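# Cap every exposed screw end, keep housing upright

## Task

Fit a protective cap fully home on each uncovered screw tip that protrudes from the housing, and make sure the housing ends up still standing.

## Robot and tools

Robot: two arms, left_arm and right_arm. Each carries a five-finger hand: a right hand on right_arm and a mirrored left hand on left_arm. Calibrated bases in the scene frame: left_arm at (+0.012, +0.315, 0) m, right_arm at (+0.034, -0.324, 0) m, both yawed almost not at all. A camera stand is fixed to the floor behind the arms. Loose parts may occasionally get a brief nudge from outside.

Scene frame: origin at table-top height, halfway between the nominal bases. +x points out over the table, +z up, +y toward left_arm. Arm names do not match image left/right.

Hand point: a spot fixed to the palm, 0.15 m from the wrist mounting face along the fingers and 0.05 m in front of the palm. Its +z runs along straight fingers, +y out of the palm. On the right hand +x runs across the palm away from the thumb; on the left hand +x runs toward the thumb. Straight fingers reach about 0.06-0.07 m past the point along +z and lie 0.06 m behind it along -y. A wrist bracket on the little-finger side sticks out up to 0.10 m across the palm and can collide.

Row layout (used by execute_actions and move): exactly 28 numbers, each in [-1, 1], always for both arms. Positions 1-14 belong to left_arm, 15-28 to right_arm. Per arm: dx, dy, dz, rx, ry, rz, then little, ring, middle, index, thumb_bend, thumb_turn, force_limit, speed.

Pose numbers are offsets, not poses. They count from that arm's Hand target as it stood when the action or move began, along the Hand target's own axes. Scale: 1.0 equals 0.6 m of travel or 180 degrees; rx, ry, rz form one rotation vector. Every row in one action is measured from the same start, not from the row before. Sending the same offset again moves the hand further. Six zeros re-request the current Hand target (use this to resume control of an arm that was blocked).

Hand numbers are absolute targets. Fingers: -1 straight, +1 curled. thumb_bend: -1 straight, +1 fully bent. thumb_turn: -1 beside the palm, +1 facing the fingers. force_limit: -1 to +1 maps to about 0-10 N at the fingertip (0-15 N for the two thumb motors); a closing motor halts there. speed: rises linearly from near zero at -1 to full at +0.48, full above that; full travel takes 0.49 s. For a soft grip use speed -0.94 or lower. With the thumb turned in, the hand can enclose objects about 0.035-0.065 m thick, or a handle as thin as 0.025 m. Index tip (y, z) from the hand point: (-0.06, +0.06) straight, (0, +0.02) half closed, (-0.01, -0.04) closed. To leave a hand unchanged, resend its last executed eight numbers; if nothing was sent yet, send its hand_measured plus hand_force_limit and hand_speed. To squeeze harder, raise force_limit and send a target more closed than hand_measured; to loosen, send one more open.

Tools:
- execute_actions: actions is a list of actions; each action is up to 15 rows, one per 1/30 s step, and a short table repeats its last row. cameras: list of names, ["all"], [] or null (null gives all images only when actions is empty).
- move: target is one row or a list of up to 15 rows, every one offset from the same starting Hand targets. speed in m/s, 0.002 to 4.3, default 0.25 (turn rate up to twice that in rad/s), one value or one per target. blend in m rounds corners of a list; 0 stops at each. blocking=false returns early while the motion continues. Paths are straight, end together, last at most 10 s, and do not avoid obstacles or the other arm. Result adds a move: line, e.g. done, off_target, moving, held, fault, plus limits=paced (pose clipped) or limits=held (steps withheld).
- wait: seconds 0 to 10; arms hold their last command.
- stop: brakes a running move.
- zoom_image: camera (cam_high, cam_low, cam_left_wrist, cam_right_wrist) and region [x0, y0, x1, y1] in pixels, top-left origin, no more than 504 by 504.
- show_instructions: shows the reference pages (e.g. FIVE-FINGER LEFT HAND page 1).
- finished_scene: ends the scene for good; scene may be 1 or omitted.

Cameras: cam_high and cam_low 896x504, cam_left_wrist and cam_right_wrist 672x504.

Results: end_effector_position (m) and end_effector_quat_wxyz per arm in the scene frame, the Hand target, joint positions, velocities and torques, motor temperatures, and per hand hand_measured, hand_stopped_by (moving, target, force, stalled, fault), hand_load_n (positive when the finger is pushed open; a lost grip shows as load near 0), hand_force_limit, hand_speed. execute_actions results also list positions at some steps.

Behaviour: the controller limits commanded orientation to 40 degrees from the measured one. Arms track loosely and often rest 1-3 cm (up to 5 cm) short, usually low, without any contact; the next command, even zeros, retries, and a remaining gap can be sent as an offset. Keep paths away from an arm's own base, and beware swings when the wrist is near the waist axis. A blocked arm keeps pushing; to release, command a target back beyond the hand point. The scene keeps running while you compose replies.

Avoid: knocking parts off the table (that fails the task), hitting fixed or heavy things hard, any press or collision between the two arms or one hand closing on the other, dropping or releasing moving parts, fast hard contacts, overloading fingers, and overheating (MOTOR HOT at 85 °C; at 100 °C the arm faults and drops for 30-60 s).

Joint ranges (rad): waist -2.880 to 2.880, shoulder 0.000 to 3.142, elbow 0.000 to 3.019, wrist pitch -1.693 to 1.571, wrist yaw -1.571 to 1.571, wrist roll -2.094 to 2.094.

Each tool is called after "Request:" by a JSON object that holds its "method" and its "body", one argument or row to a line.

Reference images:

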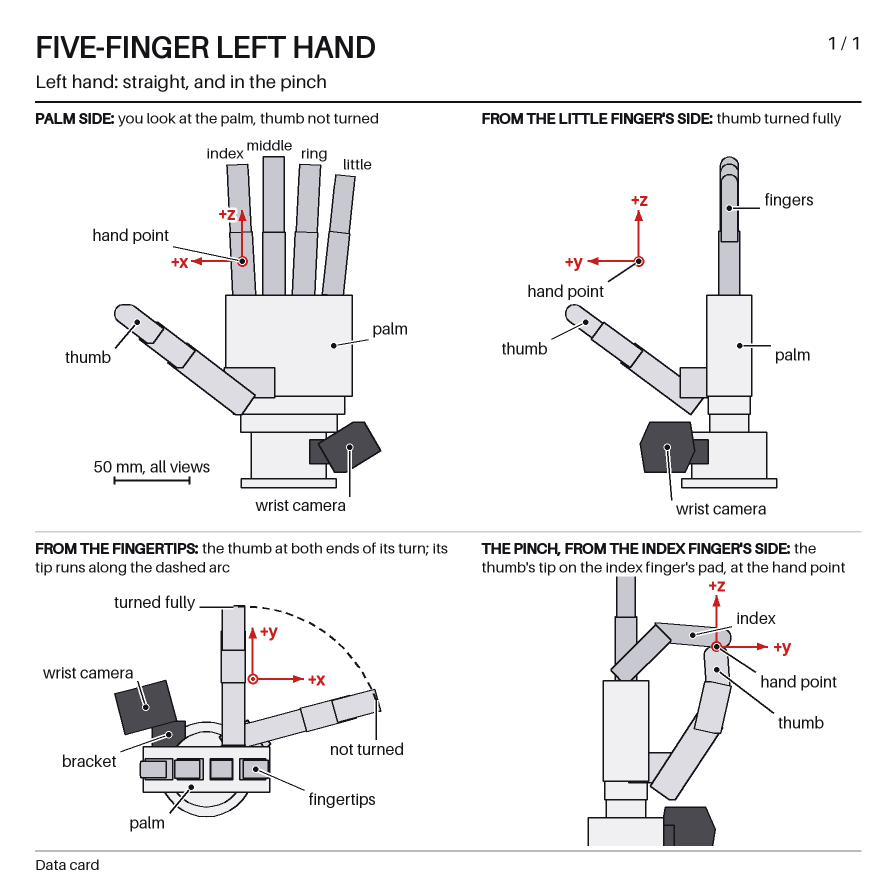

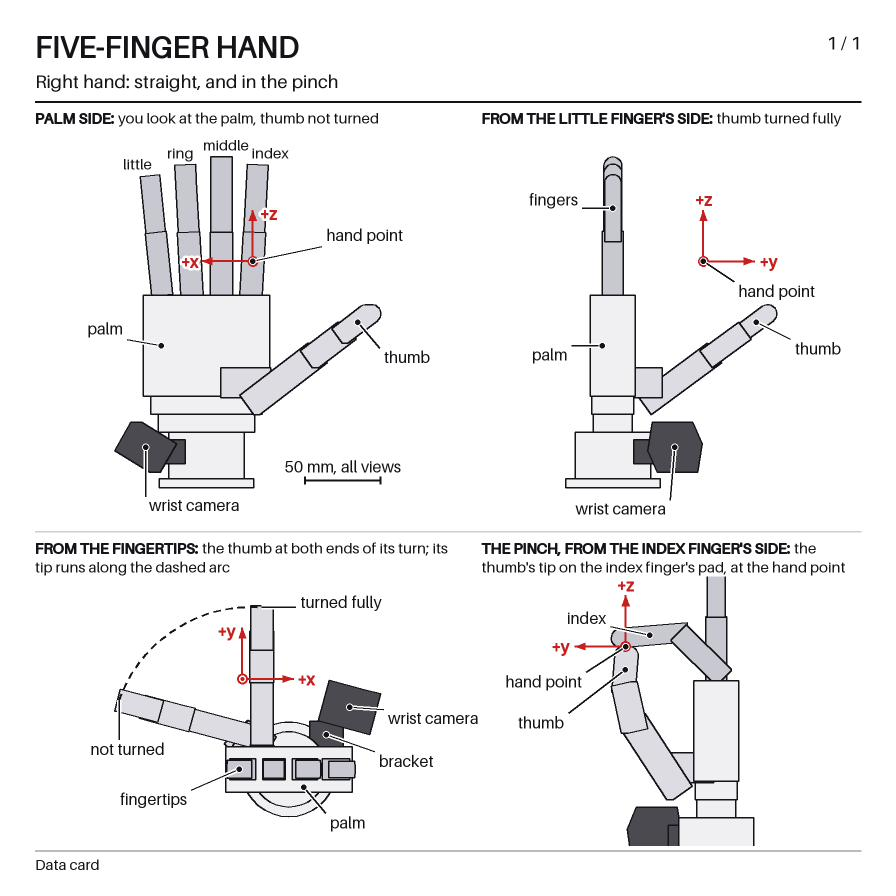

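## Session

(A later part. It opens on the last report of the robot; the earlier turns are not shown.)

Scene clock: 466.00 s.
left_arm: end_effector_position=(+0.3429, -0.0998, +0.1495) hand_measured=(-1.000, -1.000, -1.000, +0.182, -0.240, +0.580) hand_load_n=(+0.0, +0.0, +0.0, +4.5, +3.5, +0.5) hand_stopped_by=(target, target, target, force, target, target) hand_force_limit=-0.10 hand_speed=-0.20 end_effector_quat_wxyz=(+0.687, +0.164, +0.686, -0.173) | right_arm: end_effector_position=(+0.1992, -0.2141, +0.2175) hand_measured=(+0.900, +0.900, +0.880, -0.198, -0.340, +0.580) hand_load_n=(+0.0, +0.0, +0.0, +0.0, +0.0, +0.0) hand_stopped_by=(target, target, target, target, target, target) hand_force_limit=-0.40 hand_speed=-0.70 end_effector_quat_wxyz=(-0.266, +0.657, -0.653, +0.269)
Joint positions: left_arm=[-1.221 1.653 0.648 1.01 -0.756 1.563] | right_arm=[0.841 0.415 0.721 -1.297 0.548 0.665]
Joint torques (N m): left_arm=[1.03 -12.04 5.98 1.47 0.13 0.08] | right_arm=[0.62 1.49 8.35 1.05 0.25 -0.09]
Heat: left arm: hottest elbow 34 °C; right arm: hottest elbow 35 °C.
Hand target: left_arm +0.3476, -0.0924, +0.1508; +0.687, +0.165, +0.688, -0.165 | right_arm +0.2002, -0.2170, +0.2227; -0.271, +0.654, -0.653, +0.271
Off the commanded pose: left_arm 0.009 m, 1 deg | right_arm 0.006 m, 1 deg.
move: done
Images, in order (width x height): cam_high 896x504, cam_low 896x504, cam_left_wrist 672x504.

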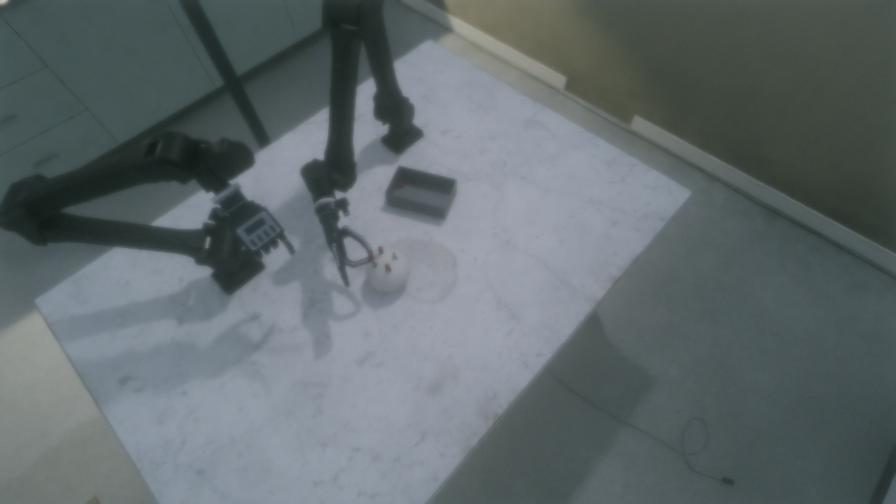

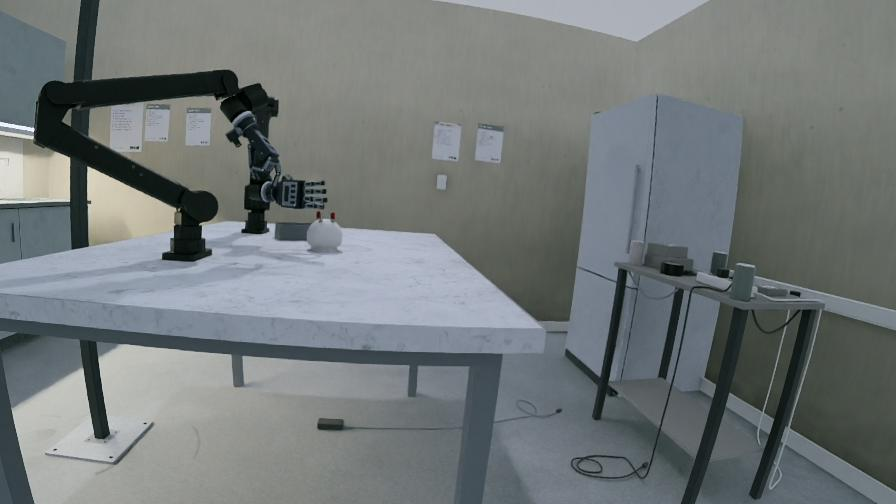

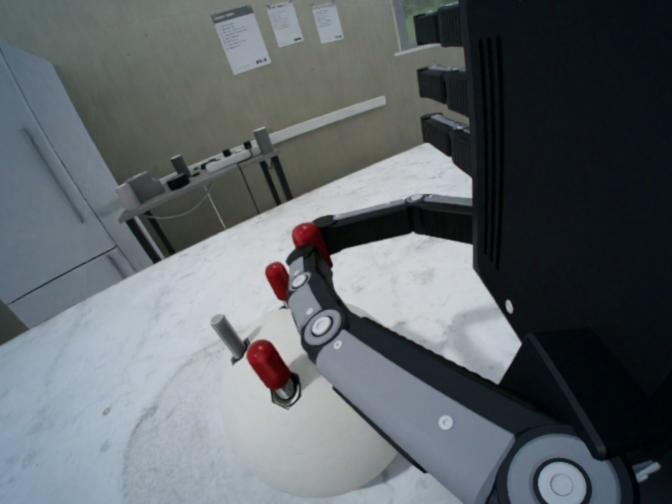

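Request:
{"method": "move", "body": {
  "target": [0.0120,0.0018,-0.0030,0,0,0,-1,-1,-1,0.32,-0.24,0.58,-0.1,-0.2,0,0,0,0,0,0,0.9,0.9,0.88,-0.2,-0.34,0.58,-0.4,-0.7],
  "speed": 0.05,
  "cameras": ["cam_left_wrist","cam_low","cam_high"]
}}

Request:
{"method": "zoom_image", "body": {
  "camera": "cam_low",
  "region": [312, 200, 332, 220]
}}

Request:
{"method": "zoom_image", "body": {
  "camera": "cam_left_wrist",
  "region": [190, 210, 390, 410]
}}

Request:
{"method": "zoom_image", "body": {
  "camera": "cam_high",
  "region": [360, 240, 400, 280]
}}

Scene clock: 472.90 s.
left_arm: end_effector_position=(+0.3416, -0.0961, +0.1453) hand_measured=(-1.000, -1.000, -1.000, +0.182, -0.240, +0.580) hand_load_n=(+0.0, +0.0, +0.0, +4.5, +4.0, +0.5) hand_stopped_by=(target, target, target, force, target, target) hand_force_limit=-0.10 hand_speed=-0.20 end_effector_quat_wxyz=(+0.685, +0.167, +0.689, -0.169) | right_arm: end_effector_position=(+0.1992, -0.2141, +0.2175) hand_measured=(+0.900, +0.900, +0.880, -0.198, -0.340, +0.580) hand_load_n=(+0.5, +0.0, +0.0, +0.0, +0.0, +0.0) hand_stopped_by=(target, target, target, target, target, target) hand_force_limit=-0.40 hand_speed=-0.70 end_effector_quat_wxyz=(-0.266, +0.657, -0.653, +0.269)
Joint positions: left_arm=[-1.221 1.653 0.637 1.01 -0.756 1.563] | right_arm=[0.841 0.415 0.721 -1.297 0.548 0.665]
Joint torques (N m): left_arm=[0.79 -10.75 6.08 2.5 0.11 0.07] | right_arm=[0.62 1.49 8.35 1.06 0.25 -0.09]
Heat: left arm: hottest elbow 34 °C; right arm: hottest elbow 35 °C.
Hand target: left_arm +0.3464, -0.0907, +0.1436; +0.687, +0.165, +0.688, -0.165 | right_arm +0.2002, -0.2170, +0.2227; -0.271, +0.654, -0.653, +0.271
Off the commanded pose: left_arm 0.007 m, 1 deg | right_arm 0.006 m, 1 deg.
move: done
Images, in order (width x height): cam_high 896x504, cam_low 896x504, cam_left_wrist 672x504.

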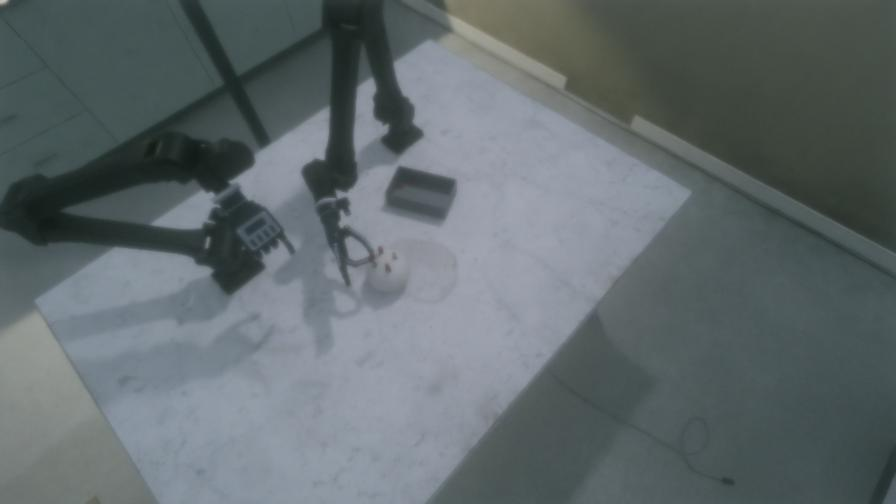

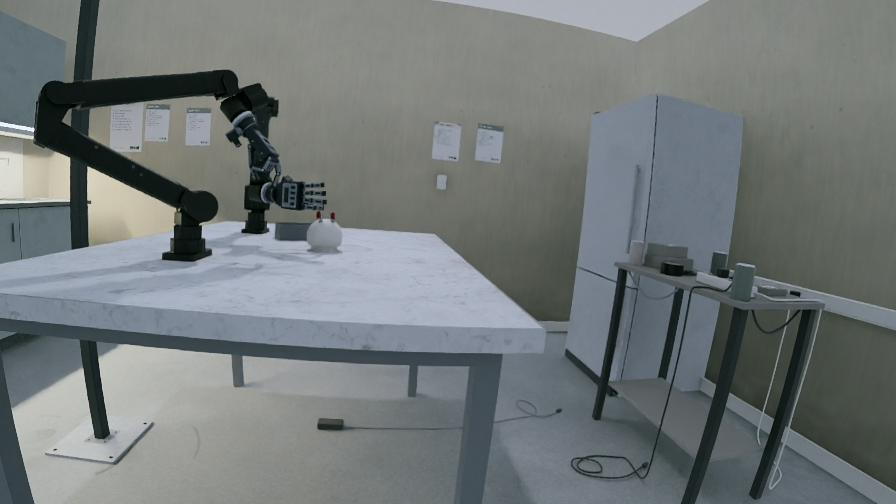

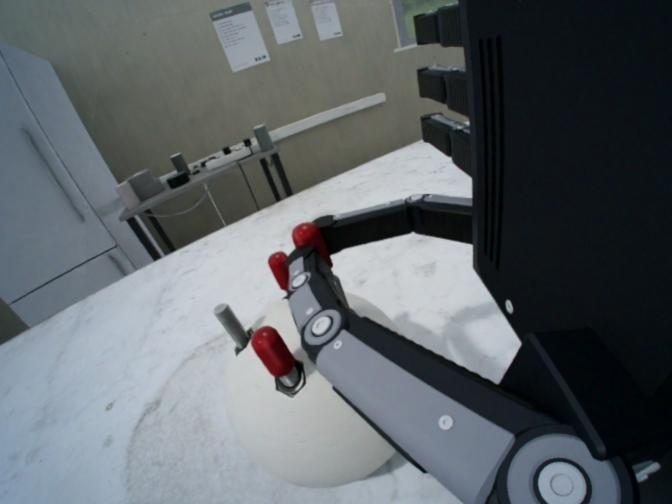

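Scaled by 25.200 from the camera's 896x504 image, which has a finer 1280x720 frame.

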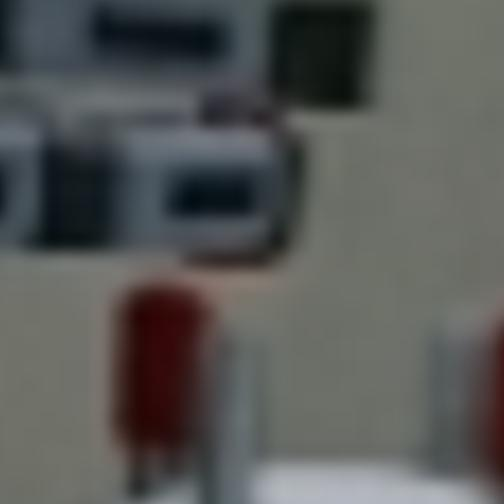

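Scaled by 2.520 from the camera's 672x504 image, which has a finer 960x720 frame.

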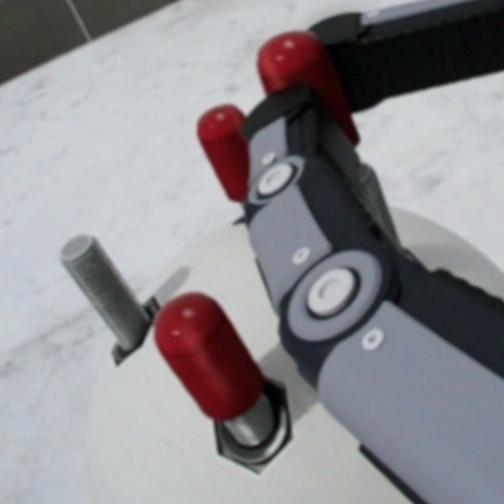

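Scaled by 12.600 from the camera's 896x504 image, which has a finer 1280x720 frame.

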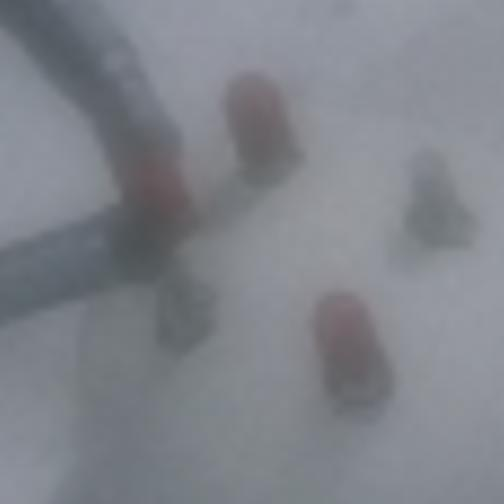

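Request:
{"method": "zoom_image", "body": {
  "camera": "cam_left_wrist",
  "region": [300, 240, 380, 320]
}}

Scaled by 6.300 from the camera's 672x504 image, which has a finer 960x720 frame.

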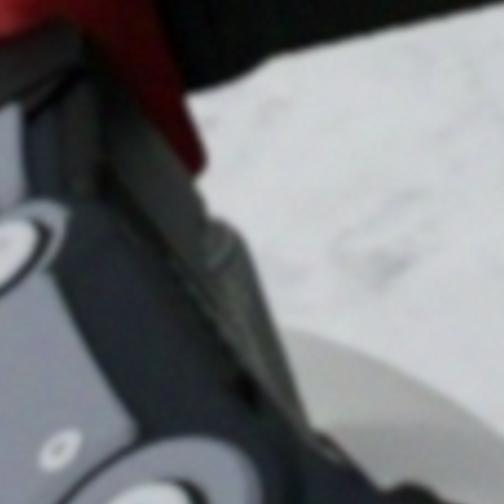

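Request:
{"method": "move", "body": {
  "target": [
    [-0.0133,-0.0355,0.0136,0,0,0,-1,-1,-1,0.32,-0.24,0.58,-0.1,-0.2,0,0,0,0,0,0,0.9,0.9,0.88,-0.2,-0.34,0.58,-0.4,-0.7],
    [0.0040,-0.0057,0.0037,0,0,0,-1,-1,-1,0.32,-0.24,0.58,-0.1,-0.2,0,0,0,0,0,0,0.9,0.9,0.88,-0.2,-0.34,0.58,-0.4,-0.7]
  ],
  "speed": 0.06,
  "cameras": ["cam_left_wrist","cam_low","cam_high"]
}}

Request:
{"method": "zoom_image", "body": {
  "camera": "cam_low",
  "region": [312, 200, 332, 220]
}}

Request:
{"method": "zoom_image", "body": {
  "camera": "cam_left_wrist",
  "region": [300, 240, 380, 320]
}}

Scene clock: 478.73 s.
left_arm: end_effector_position=(+0.3428, -0.0985, +0.1469) hand_measured=(-1.000, -1.000, -1.000, +0.182, -0.240, +0.580) hand_load_n=(+0.0, +0.0, +0.0, +4.5, +4.0, +0.5) hand_stopped_by=(target, target, target, force, target, target) hand_force_limit=-0.10 hand_speed=-0.20 end_effector_quat_wxyz=(+0.686, +0.165, +0.688, -0.169) | right_arm: end_effector_position=(+0.1992, -0.2141, +0.2175) hand_measured=(+0.900, +0.900, +0.880, -0.198, -0.340, +0.580) hand_load_n=(+0.0, +0.5, +0.0, +0.0, +0.0, +0.0) hand_stopped_by=(target, target, target, target, target, target) hand_force_limit=-0.40 hand_speed=-0.70 end_effector_quat_wxyz=(-0.266, +0.657, -0.653, +0.269)
Joint positions: left_arm=[-1.221 1.656 0.646 1.007 -0.759 1.563] | right_arm=[0.841 0.415 0.721 -1.297 0.548 0.665]
Joint torques (N m): left_arm=[0.67 -10.05 6.24 2.89 0.12 0.06] | right_arm=[0.62 1.49 8.35 1.06 0.25 -0.09]
Heat: left arm: hottest elbow 33 °C; right arm: hottest elbow 35 °C.
Hand target: left_arm +0.3468, -0.0947, +0.1413; +0.687, +0.165, +0.688, -0.165 | right_arm +0.2002, -0.2170, +0.2227; -0.271, +0.654, -0.653, +0.271
Off the commanded pose: left_arm 0.008 m, 0 deg | right_arm 0.006 m, 1 deg.
move: done
Images, in order (width x height): cam_high 896x504, cam_low 896x504, cam_left_wrist 672x504.

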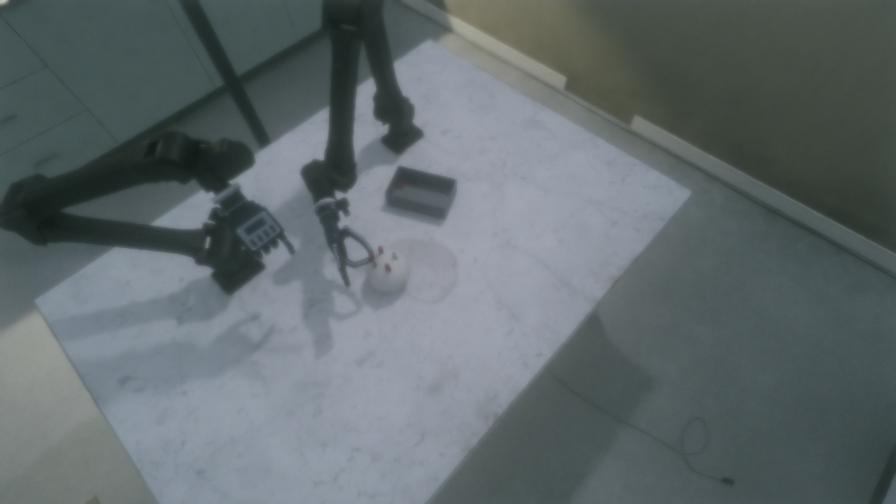

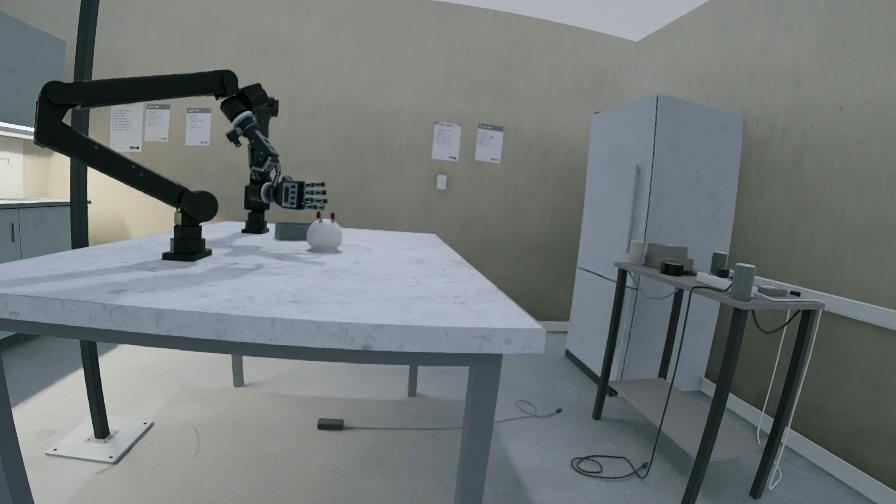

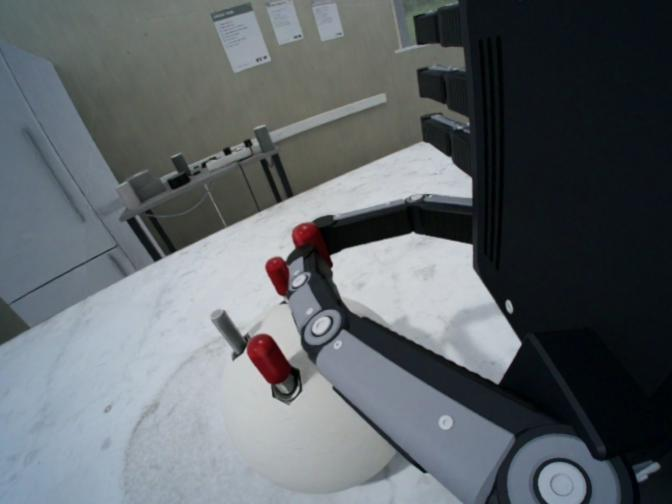

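Scaled by 25.200 from the camera's 896x504 image, which has a finer 1280x720 frame.

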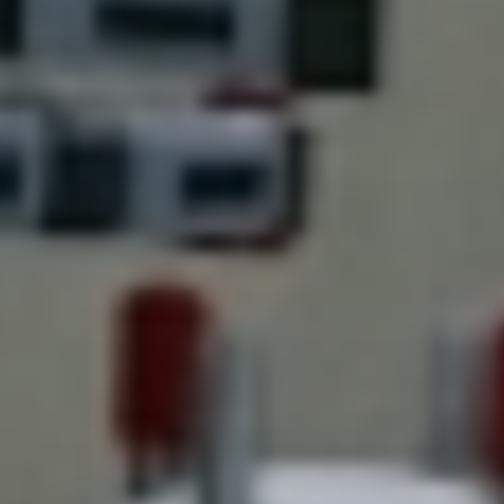

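Scaled by 6.300 from the camera's 672x504 image, which has a finer 960x720 frame.

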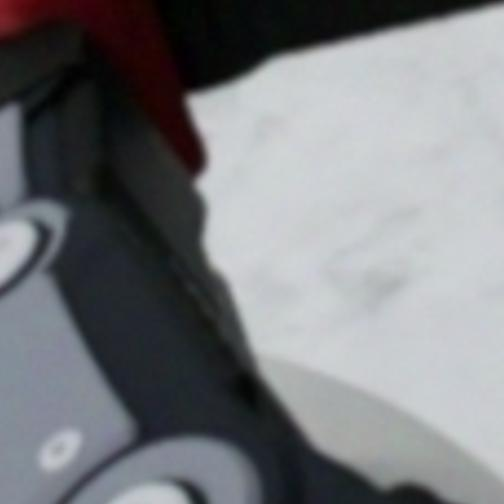

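Request:
{"method": "move", "body": {
  "target": [0.0067,0.0007,-0.0025,0,0,0,-1,-1,-1,0.32,-0.24,0.58,-0.1,-0.2,0,0,0,0,0,0,0.9,0.9,0.88,-0.2,-0.34,0.58,-0.4,-0.7],
  "speed": 0.05,
  "cameras": ["cam_left_wrist","cam_low","cam_high"]
}}

Request:
{"method": "zoom_image", "body": {
  "camera": "cam_low",
  "region": [312, 200, 332, 220]
}}

Request:
{"method": "zoom_image", "body": {
  "camera": "cam_left_wrist",
  "region": [300, 240, 380, 320]
}}

Request:
{"method": "zoom_image", "body": {
  "camera": "cam_high",
  "region": [360, 240, 400, 280]
}}

Scene clock: 481.57 s.
left_arm: end_effector_position=(+0.3424, -0.0973, +0.1427) hand_measured=(-1.000, -1.000, -1.000, +0.182, -0.240, +0.580) hand_load_n=(+0.0, +0.0, +0.0, +4.5, +3.5, +0.5) hand_stopped_by=(target, target, target, force, target, target) hand_force_limit=-0.10 hand_speed=-0.20 end_effector_quat_wxyz=(+0.686, +0.165, +0.688, -0.169) | right_arm: end_effector_position=(+0.1992, -0.2141, +0.2175) hand_measured=(+0.900, +0.900, +0.880, -0.198, -0.340, +0.580) hand_load_n=(+0.0, +0.0, +0.0, +0.0, +0.0, +0.0) hand_stopped_by=(target, target, target, target, target, target) hand_force_limit=-0.40 hand_speed=-0.70 end_effector_quat_wxyz=(-0.266, +0.657, -0.653, +0.269)
Joint positions: left_arm=[-1.221 1.666 0.641 1.022 -0.759 1.563] | right_arm=[0.841 0.415 0.721 -1.297 0.548 0.665]
Joint torques (N m): left_arm=[0.85 -10.17 6.08 2.91 0.08 0.07] | right_arm=[0.56 1.49 8.34 1.05 0.25 -0.09]
Heat: left arm: hottest elbow 33 °C; right arm: hottest elbow 35 °C.
Hand target: left_arm +0.3457, -0.0937, +0.1373; +0.687, +0.165, +0.688, -0.165 | right_arm +0.2002, -0.2170, +0.2227; -0.271, +0.654, -0.653, +0.271
Off the commanded pose: left_arm 0.007 m, 0 deg | right_arm 0.006 m, 1 deg.
move: done
Images, in order (width x height): cam_high 896x504, cam_low 896x504, cam_left_wrist 672x504.

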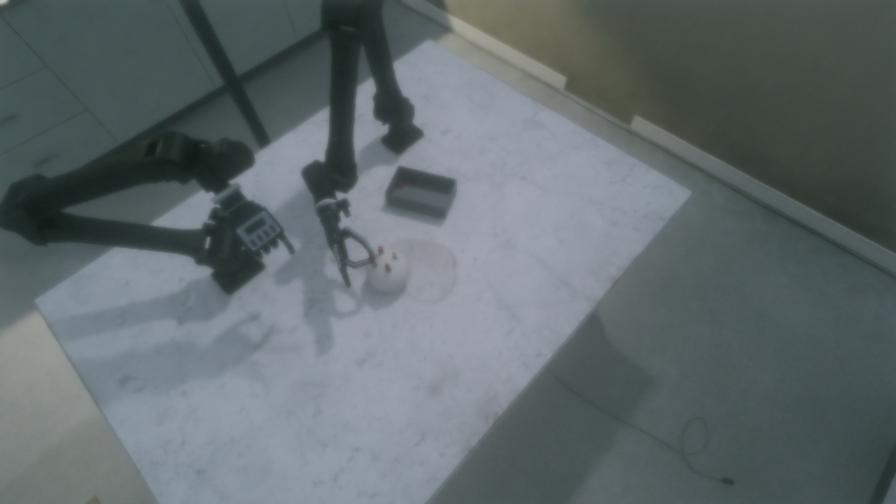

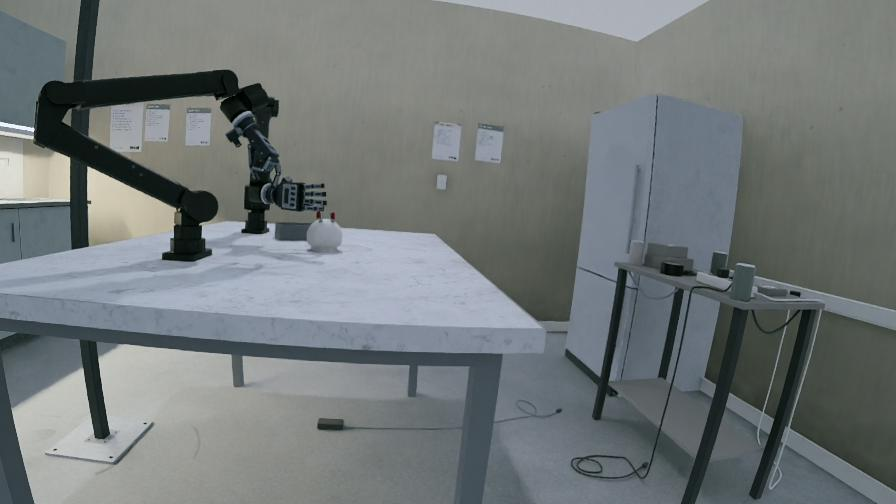

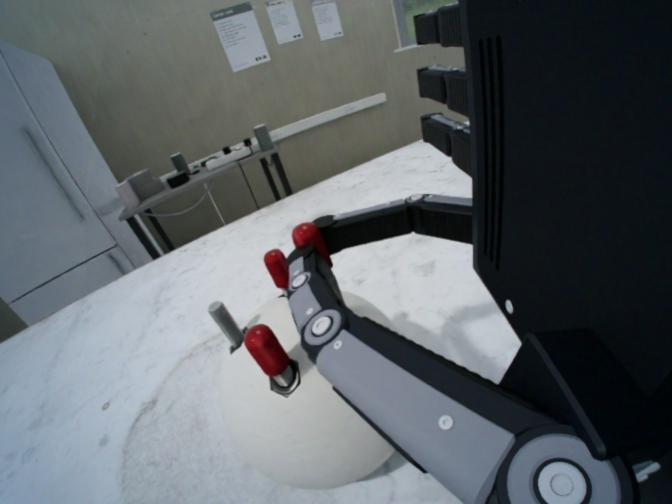

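Scaled by 25.200 from the camera's 896x504 image, which has a finer 1280x720 frame.

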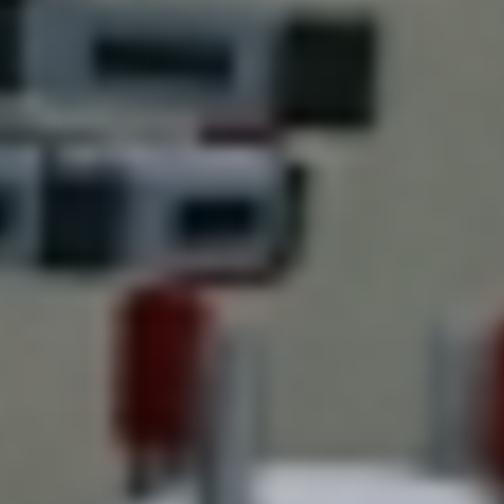

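Scaled by 6.300 from the camera's 672x504 image, which has a finer 960x720 frame.

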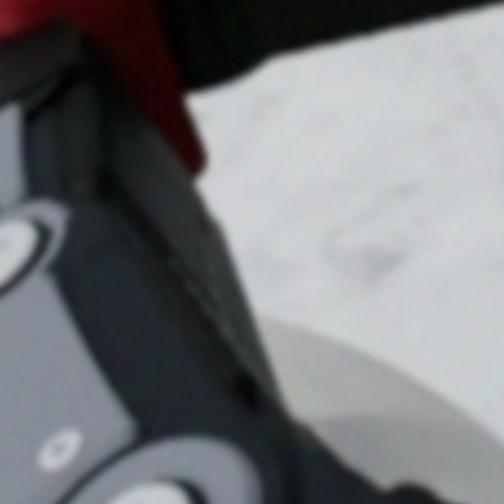

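Scaled by 12.600 from the camera's 896x504 image, which has a finer 1280x720 frame.

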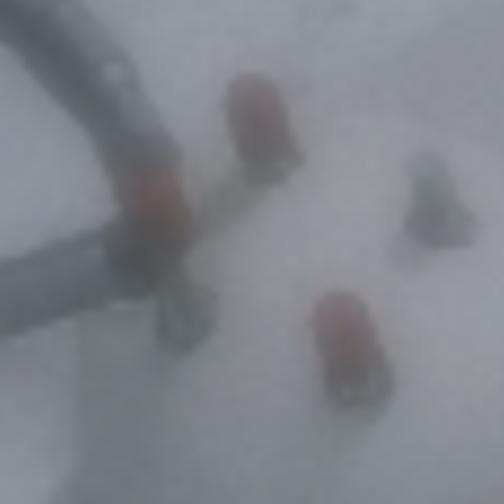

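Request:
{"method": "move", "body": {
  "target": [
    [-0.0200,-0.0355,0.0136,0,0,0,-1,-1,-1,0.32,-0.24,0.58,-0.1,-0.2,0,0,0,0,0,0,0.9,0.9,0.88,-0.2,-0.34,0.58,-0.4,-0.7],
    [0.0080,-0.0017,0.0003,0,0,0,-1,-1,-1,0.32,-0.24,0.58,-0.1,-0.2,0,0,0,0,0,0,0.9,0.9,0.88,-0.2,-0.34,0.58,-0.4,-0.7]
  ],
  "speed": 0.06,
  "cameras": ["cam_left_wrist","cam_low","cam_high"]
}}

Request:
{"method": "zoom_image", "body": {
  "camera": "cam_low",
  "region": [312, 200, 332, 220]
}}

Request:
{"method": "zoom_image", "body": {
  "camera": "cam_left_wrist",
  "region": [300, 240, 380, 320]
}}

Request:
{"method": "zoom_image", "body": {
  "camera": "cam_high",
  "region": [360, 240, 400, 280]
}}

Scene clock: 486.00 s.
left_arm: end_effector_position=(+0.3420, -0.0980, +0.1377) hand_measured=(-1.000, -1.000, -1.000, +0.182, -0.240, +0.580) hand_load_n=(+0.0, +0.0, +0.0, +4.0, +3.5, +0.5) hand_stopped_by=(target, target, target, force, target, target) hand_force_limit=-0.10 hand_speed=-0.20 end_effector_quat_wxyz=(+0.686, +0.165, +0.688, -0.168) | right_arm: end_effector_position=(+0.1992, -0.2141, +0.2175) hand_measured=(+0.900, +0.900, +0.880, -0.198, -0.340, +0.580) hand_load_n=(+0.0, +0.0, +0.0, +0.0, +0.5, +0.0) hand_stopped_by=(target, target, target, target, target, target) hand_force_limit=-0.40 hand_speed=-0.70 end_effector_quat_wxyz=(-0.266, +0.657, -0.653, +0.269)
Joint positions: left_arm=[-1.223 1.682 0.641 1.038 -0.762 1.563] | right_arm=[0.841 0.415 0.721 -1.297 0.548 0.665]
Joint torques (N m): left_arm=[0.5 -10.34 5.9 2.97 0.16 0.06] | right_arm=[0.62 1.49 8.35 1.05 0.25 -0.09]
Heat: left arm: hottest elbow 33 °C; right arm: hottest elbow 35 °C.
Hand target: left_arm +0.3453, -0.0946, +0.1324; +0.687, +0.165, +0.688, -0.165 | right_arm +0.2002, -0.2170, +0.2227; -0.271, +0.654, -0.653, +0.271
Off the commanded pose: left_arm 0.007 m, 0 deg | right_arm 0.006 m, 1 deg.
move: done
Images, in order (width x height): cam_high 896x504, cam_low 896x504, cam_left_wrist 672x504.

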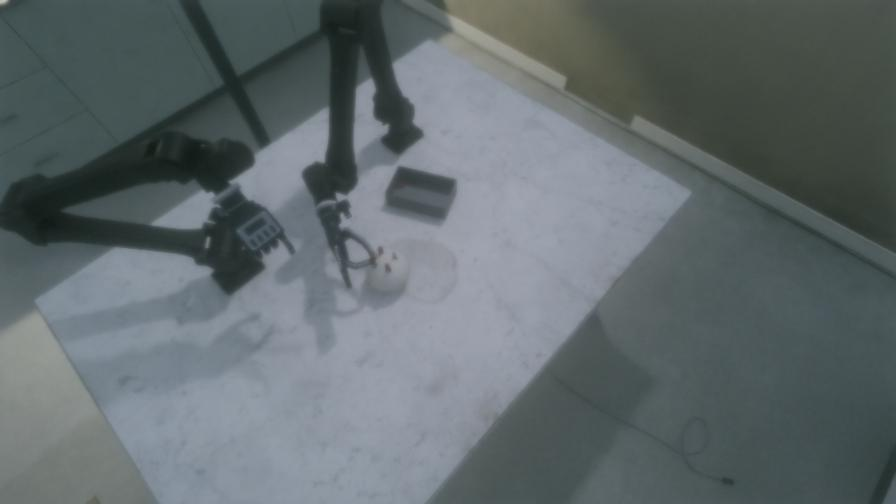

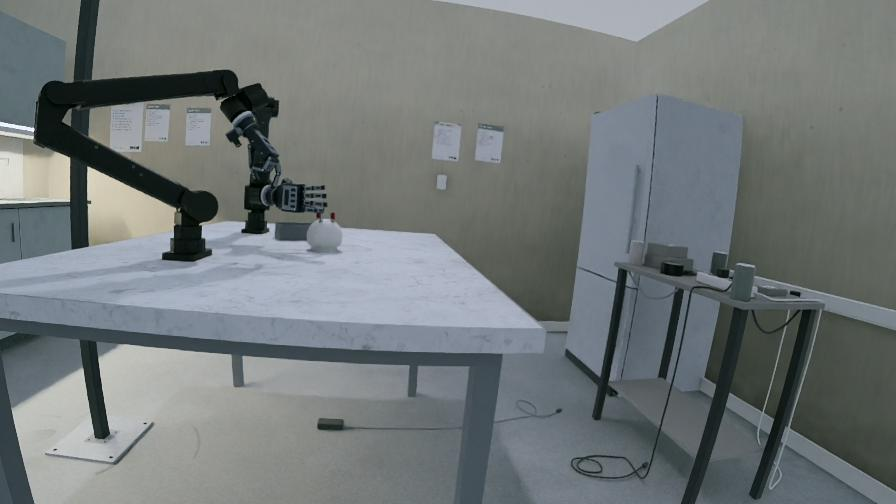

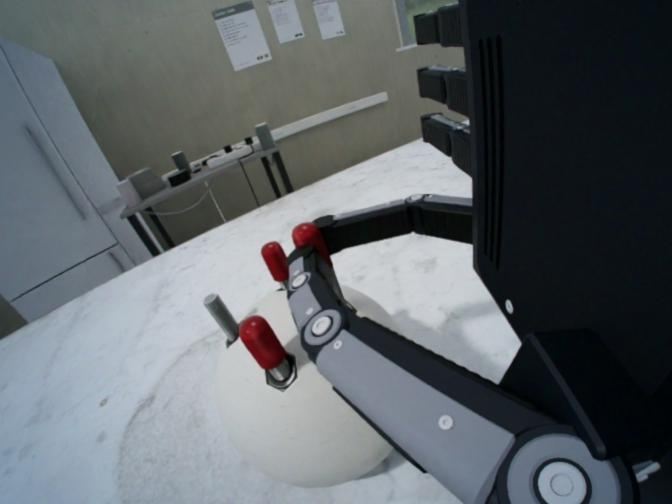

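Scaled by 25.200 from the camera's 896x504 image, which has a finer 1280x720 frame.

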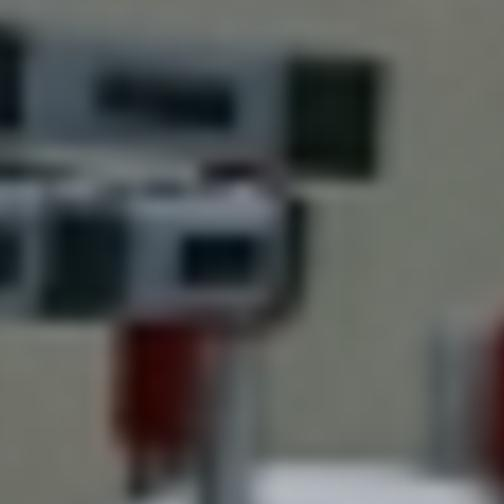

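Scaled by 6.300 from the camera's 672x504 image, which has a finer 960x720 frame.

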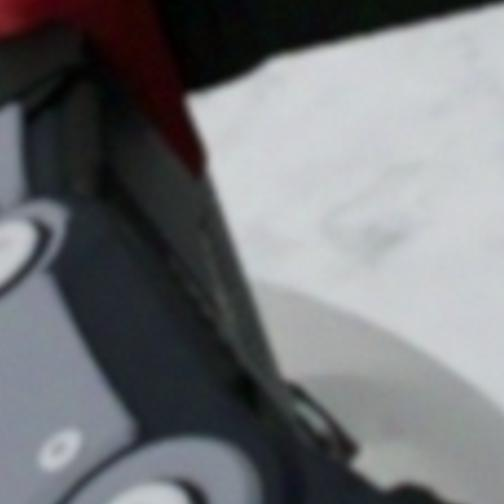

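Scaled by 12.600 from the camera's 896x504 image, which has a finer 1280x720 frame.

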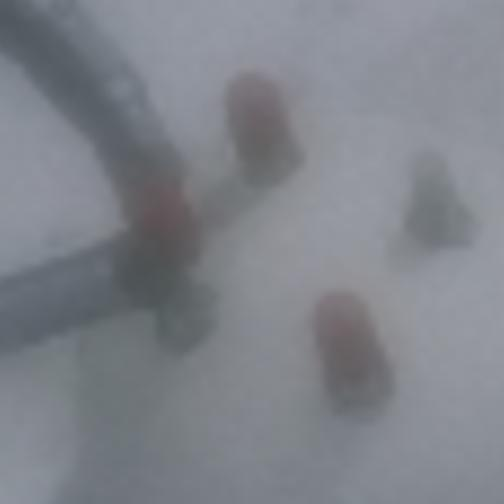

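Request:
{"method": "move", "body": {
  "target": [
    [-0.0250,0,0,0,0,0,-1,-1,-1,0.32,-0.24,0.58,-0.1,-0.2,0,0,0,0,0,0,0.9,0.9,0.88,-0.2,-0.34,0.58,-0.4,-0.7],
    [-0.0282,-0.0339,0.0135,0,0,0,-1,-1,-1,0.32,-0.24,0.58,-0.1,-0.2,0,0,0,0,0,0,0.9,0.9,0.88,-0.2,-0.34,0.58,-0.4,-0.7],
    [-0.0093,-0.0030,-0.0003,0,0,0,-1,-1,-1,0.32,-0.24,0.58,-0.1,-0.2,0,0,0,0,0,0,0.9,0.9,0.88,-0.2,-0.34,0.58,-0.4,-0.7],
    [0.0065,-0.0030,-0.0003,0,0,0,-1,-1,-1,0.32,-0.24,0.58,-0.1,-0.2,0,0,0,0,0,0,0.9,0.9,0.88,-0.2,-0.34,0.58,-0.4,-0.7]
  ],
  "speed": [0.08,0.08,0.06,0.03],
  "cameras": ["cam_left_wrist","cam_low","cam_high"]
}}

Request:
{"method": "zoom_image", "body": {
  "camera": "cam_low",
  "region": [312, 200, 332, 220]
}}

Request:
{"method": "zoom_image", "body": {
  "camera": "cam_left_wrist",
  "region": [300, 240, 380, 320]
}}

Request:
{"method": "zoom_image", "body": {
  "camera": "cam_high",
  "region": [360, 240, 400, 280]
}}

Scene clock: 491.60 s.
left_arm: end_effector_position=(+0.3429, -0.0996, +0.1368) hand_measured=(-1.000, -1.000, -1.000, +0.182, -0.240, +0.580) hand_load_n=(+0.0, +0.0, +0.0, +4.5, +4.0, +0.0) hand_stopped_by=(target, target, target, force, target, target) hand_force_limit=-0.10 hand_speed=-0.20 end_effector_quat_wxyz=(+0.688, +0.162, +0.687, -0.169) | right_arm: end_effector_position=(+0.1992, -0.2141, +0.2175) hand_measured=(+0.900, +0.900, +0.880, -0.198, -0.340, +0.580) hand_load_n=(+0.0, +0.0, +0.0, +0.0, +0.0, +0.0) hand_stopped_by=(target, target, target, target, target, target) hand_force_limit=-0.40 hand_speed=-0.70 end_effector_quat_wxyz=(-0.266, +0.657, -0.653, +0.269)
Joint positions: left_arm=[-1.223 1.693 0.647 1.051 -0.766 1.565] | right_arm=[0.841 0.415 0.721 -1.297 0.548 0.665]
Joint torques (N m): left_arm=[0.32 -9.7 5.61 2.81 0.15 0.04] | right_arm=[0.62 1.49 8.34 1.05 0.25 -0.09]
Heat: left arm: hottest elbow 33 °C; right arm: hottest elbow 35 °C.
Hand target: left_arm +0.3444, -0.0962, +0.1285; +0.687, +0.165, +0.688, -0.165 | right_arm +0.2002, -0.2170, +0.2227; -0.271, +0.654, -0.653, +0.271
Off the commanded pose: left_arm 0.009 m, 1 deg | right_arm 0.006 m, 1 deg.
move: done
Images, in order (width x height): cam_high 896x504, cam_low 896x504, cam_left_wrist 672x504.

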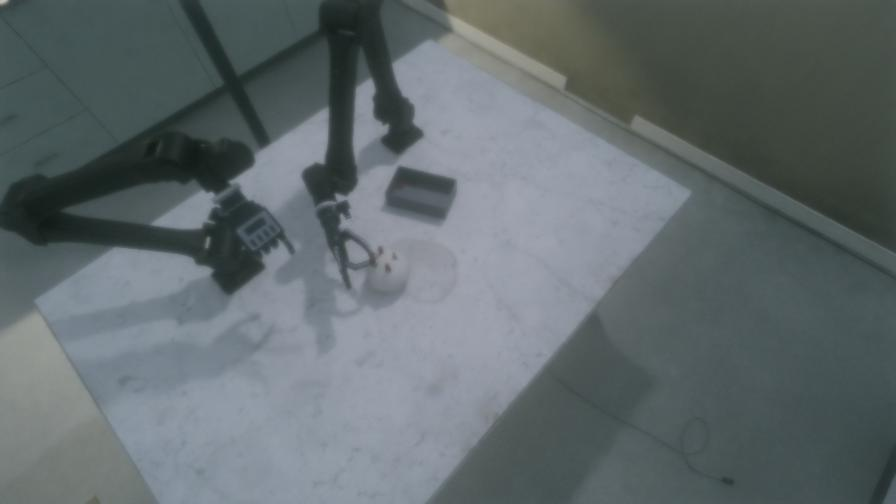

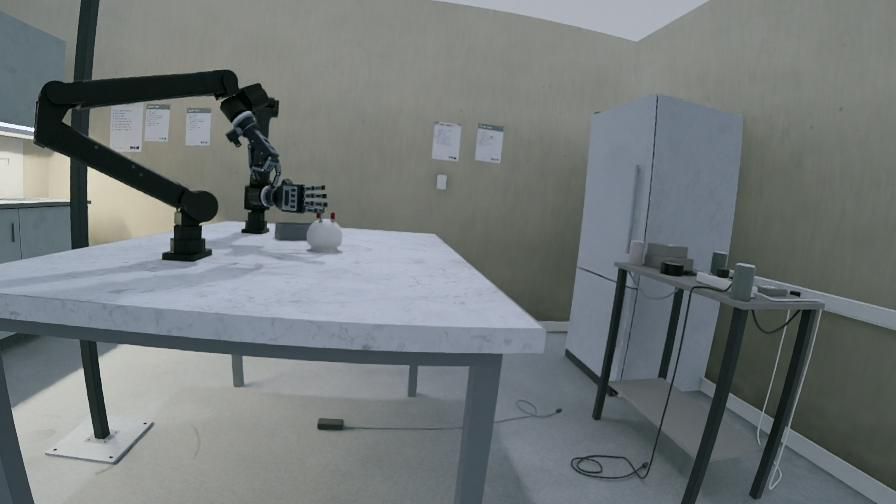

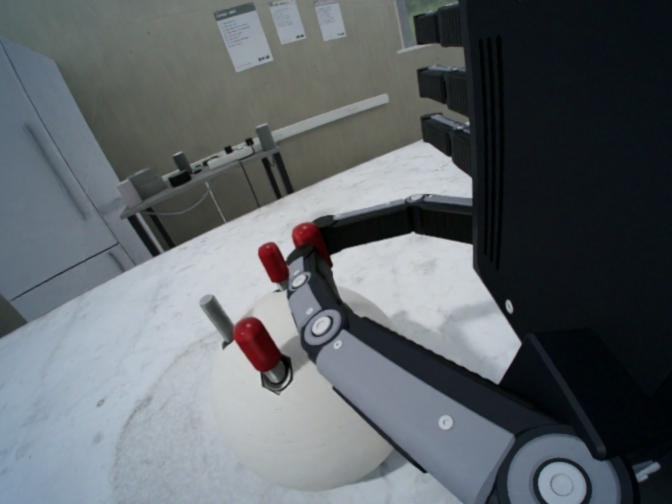

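Scaled by 25.200 from the camera's 896x504 image, which has a finer 1280x720 frame.

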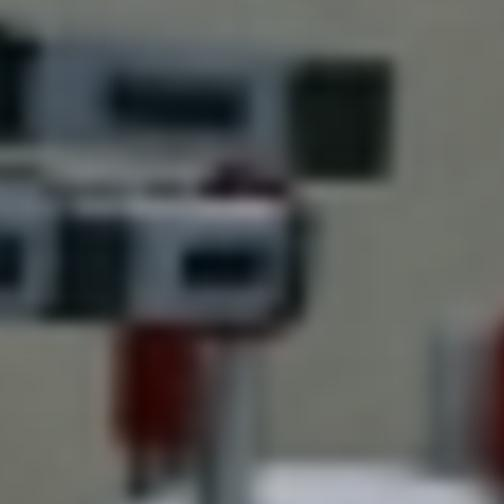

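Scaled by 6.300 from the camera's 672x504 image, which has a finer 960x720 frame.

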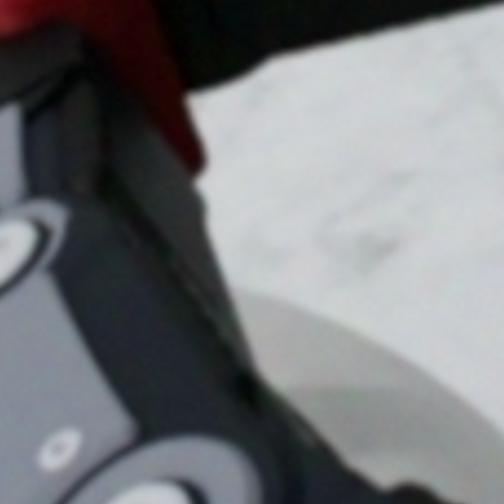

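Scaled by 12.600 from the camera's 896x504 image, which has a finer 1280x720 frame.

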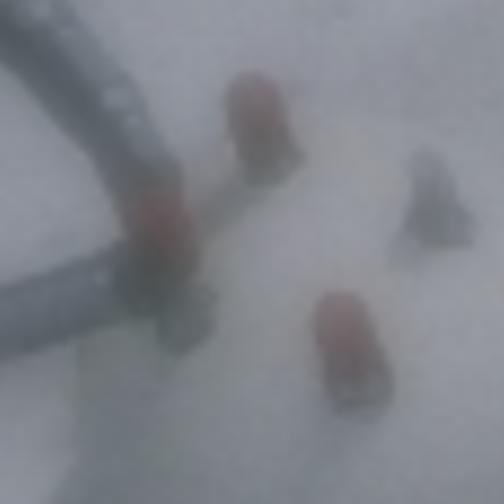

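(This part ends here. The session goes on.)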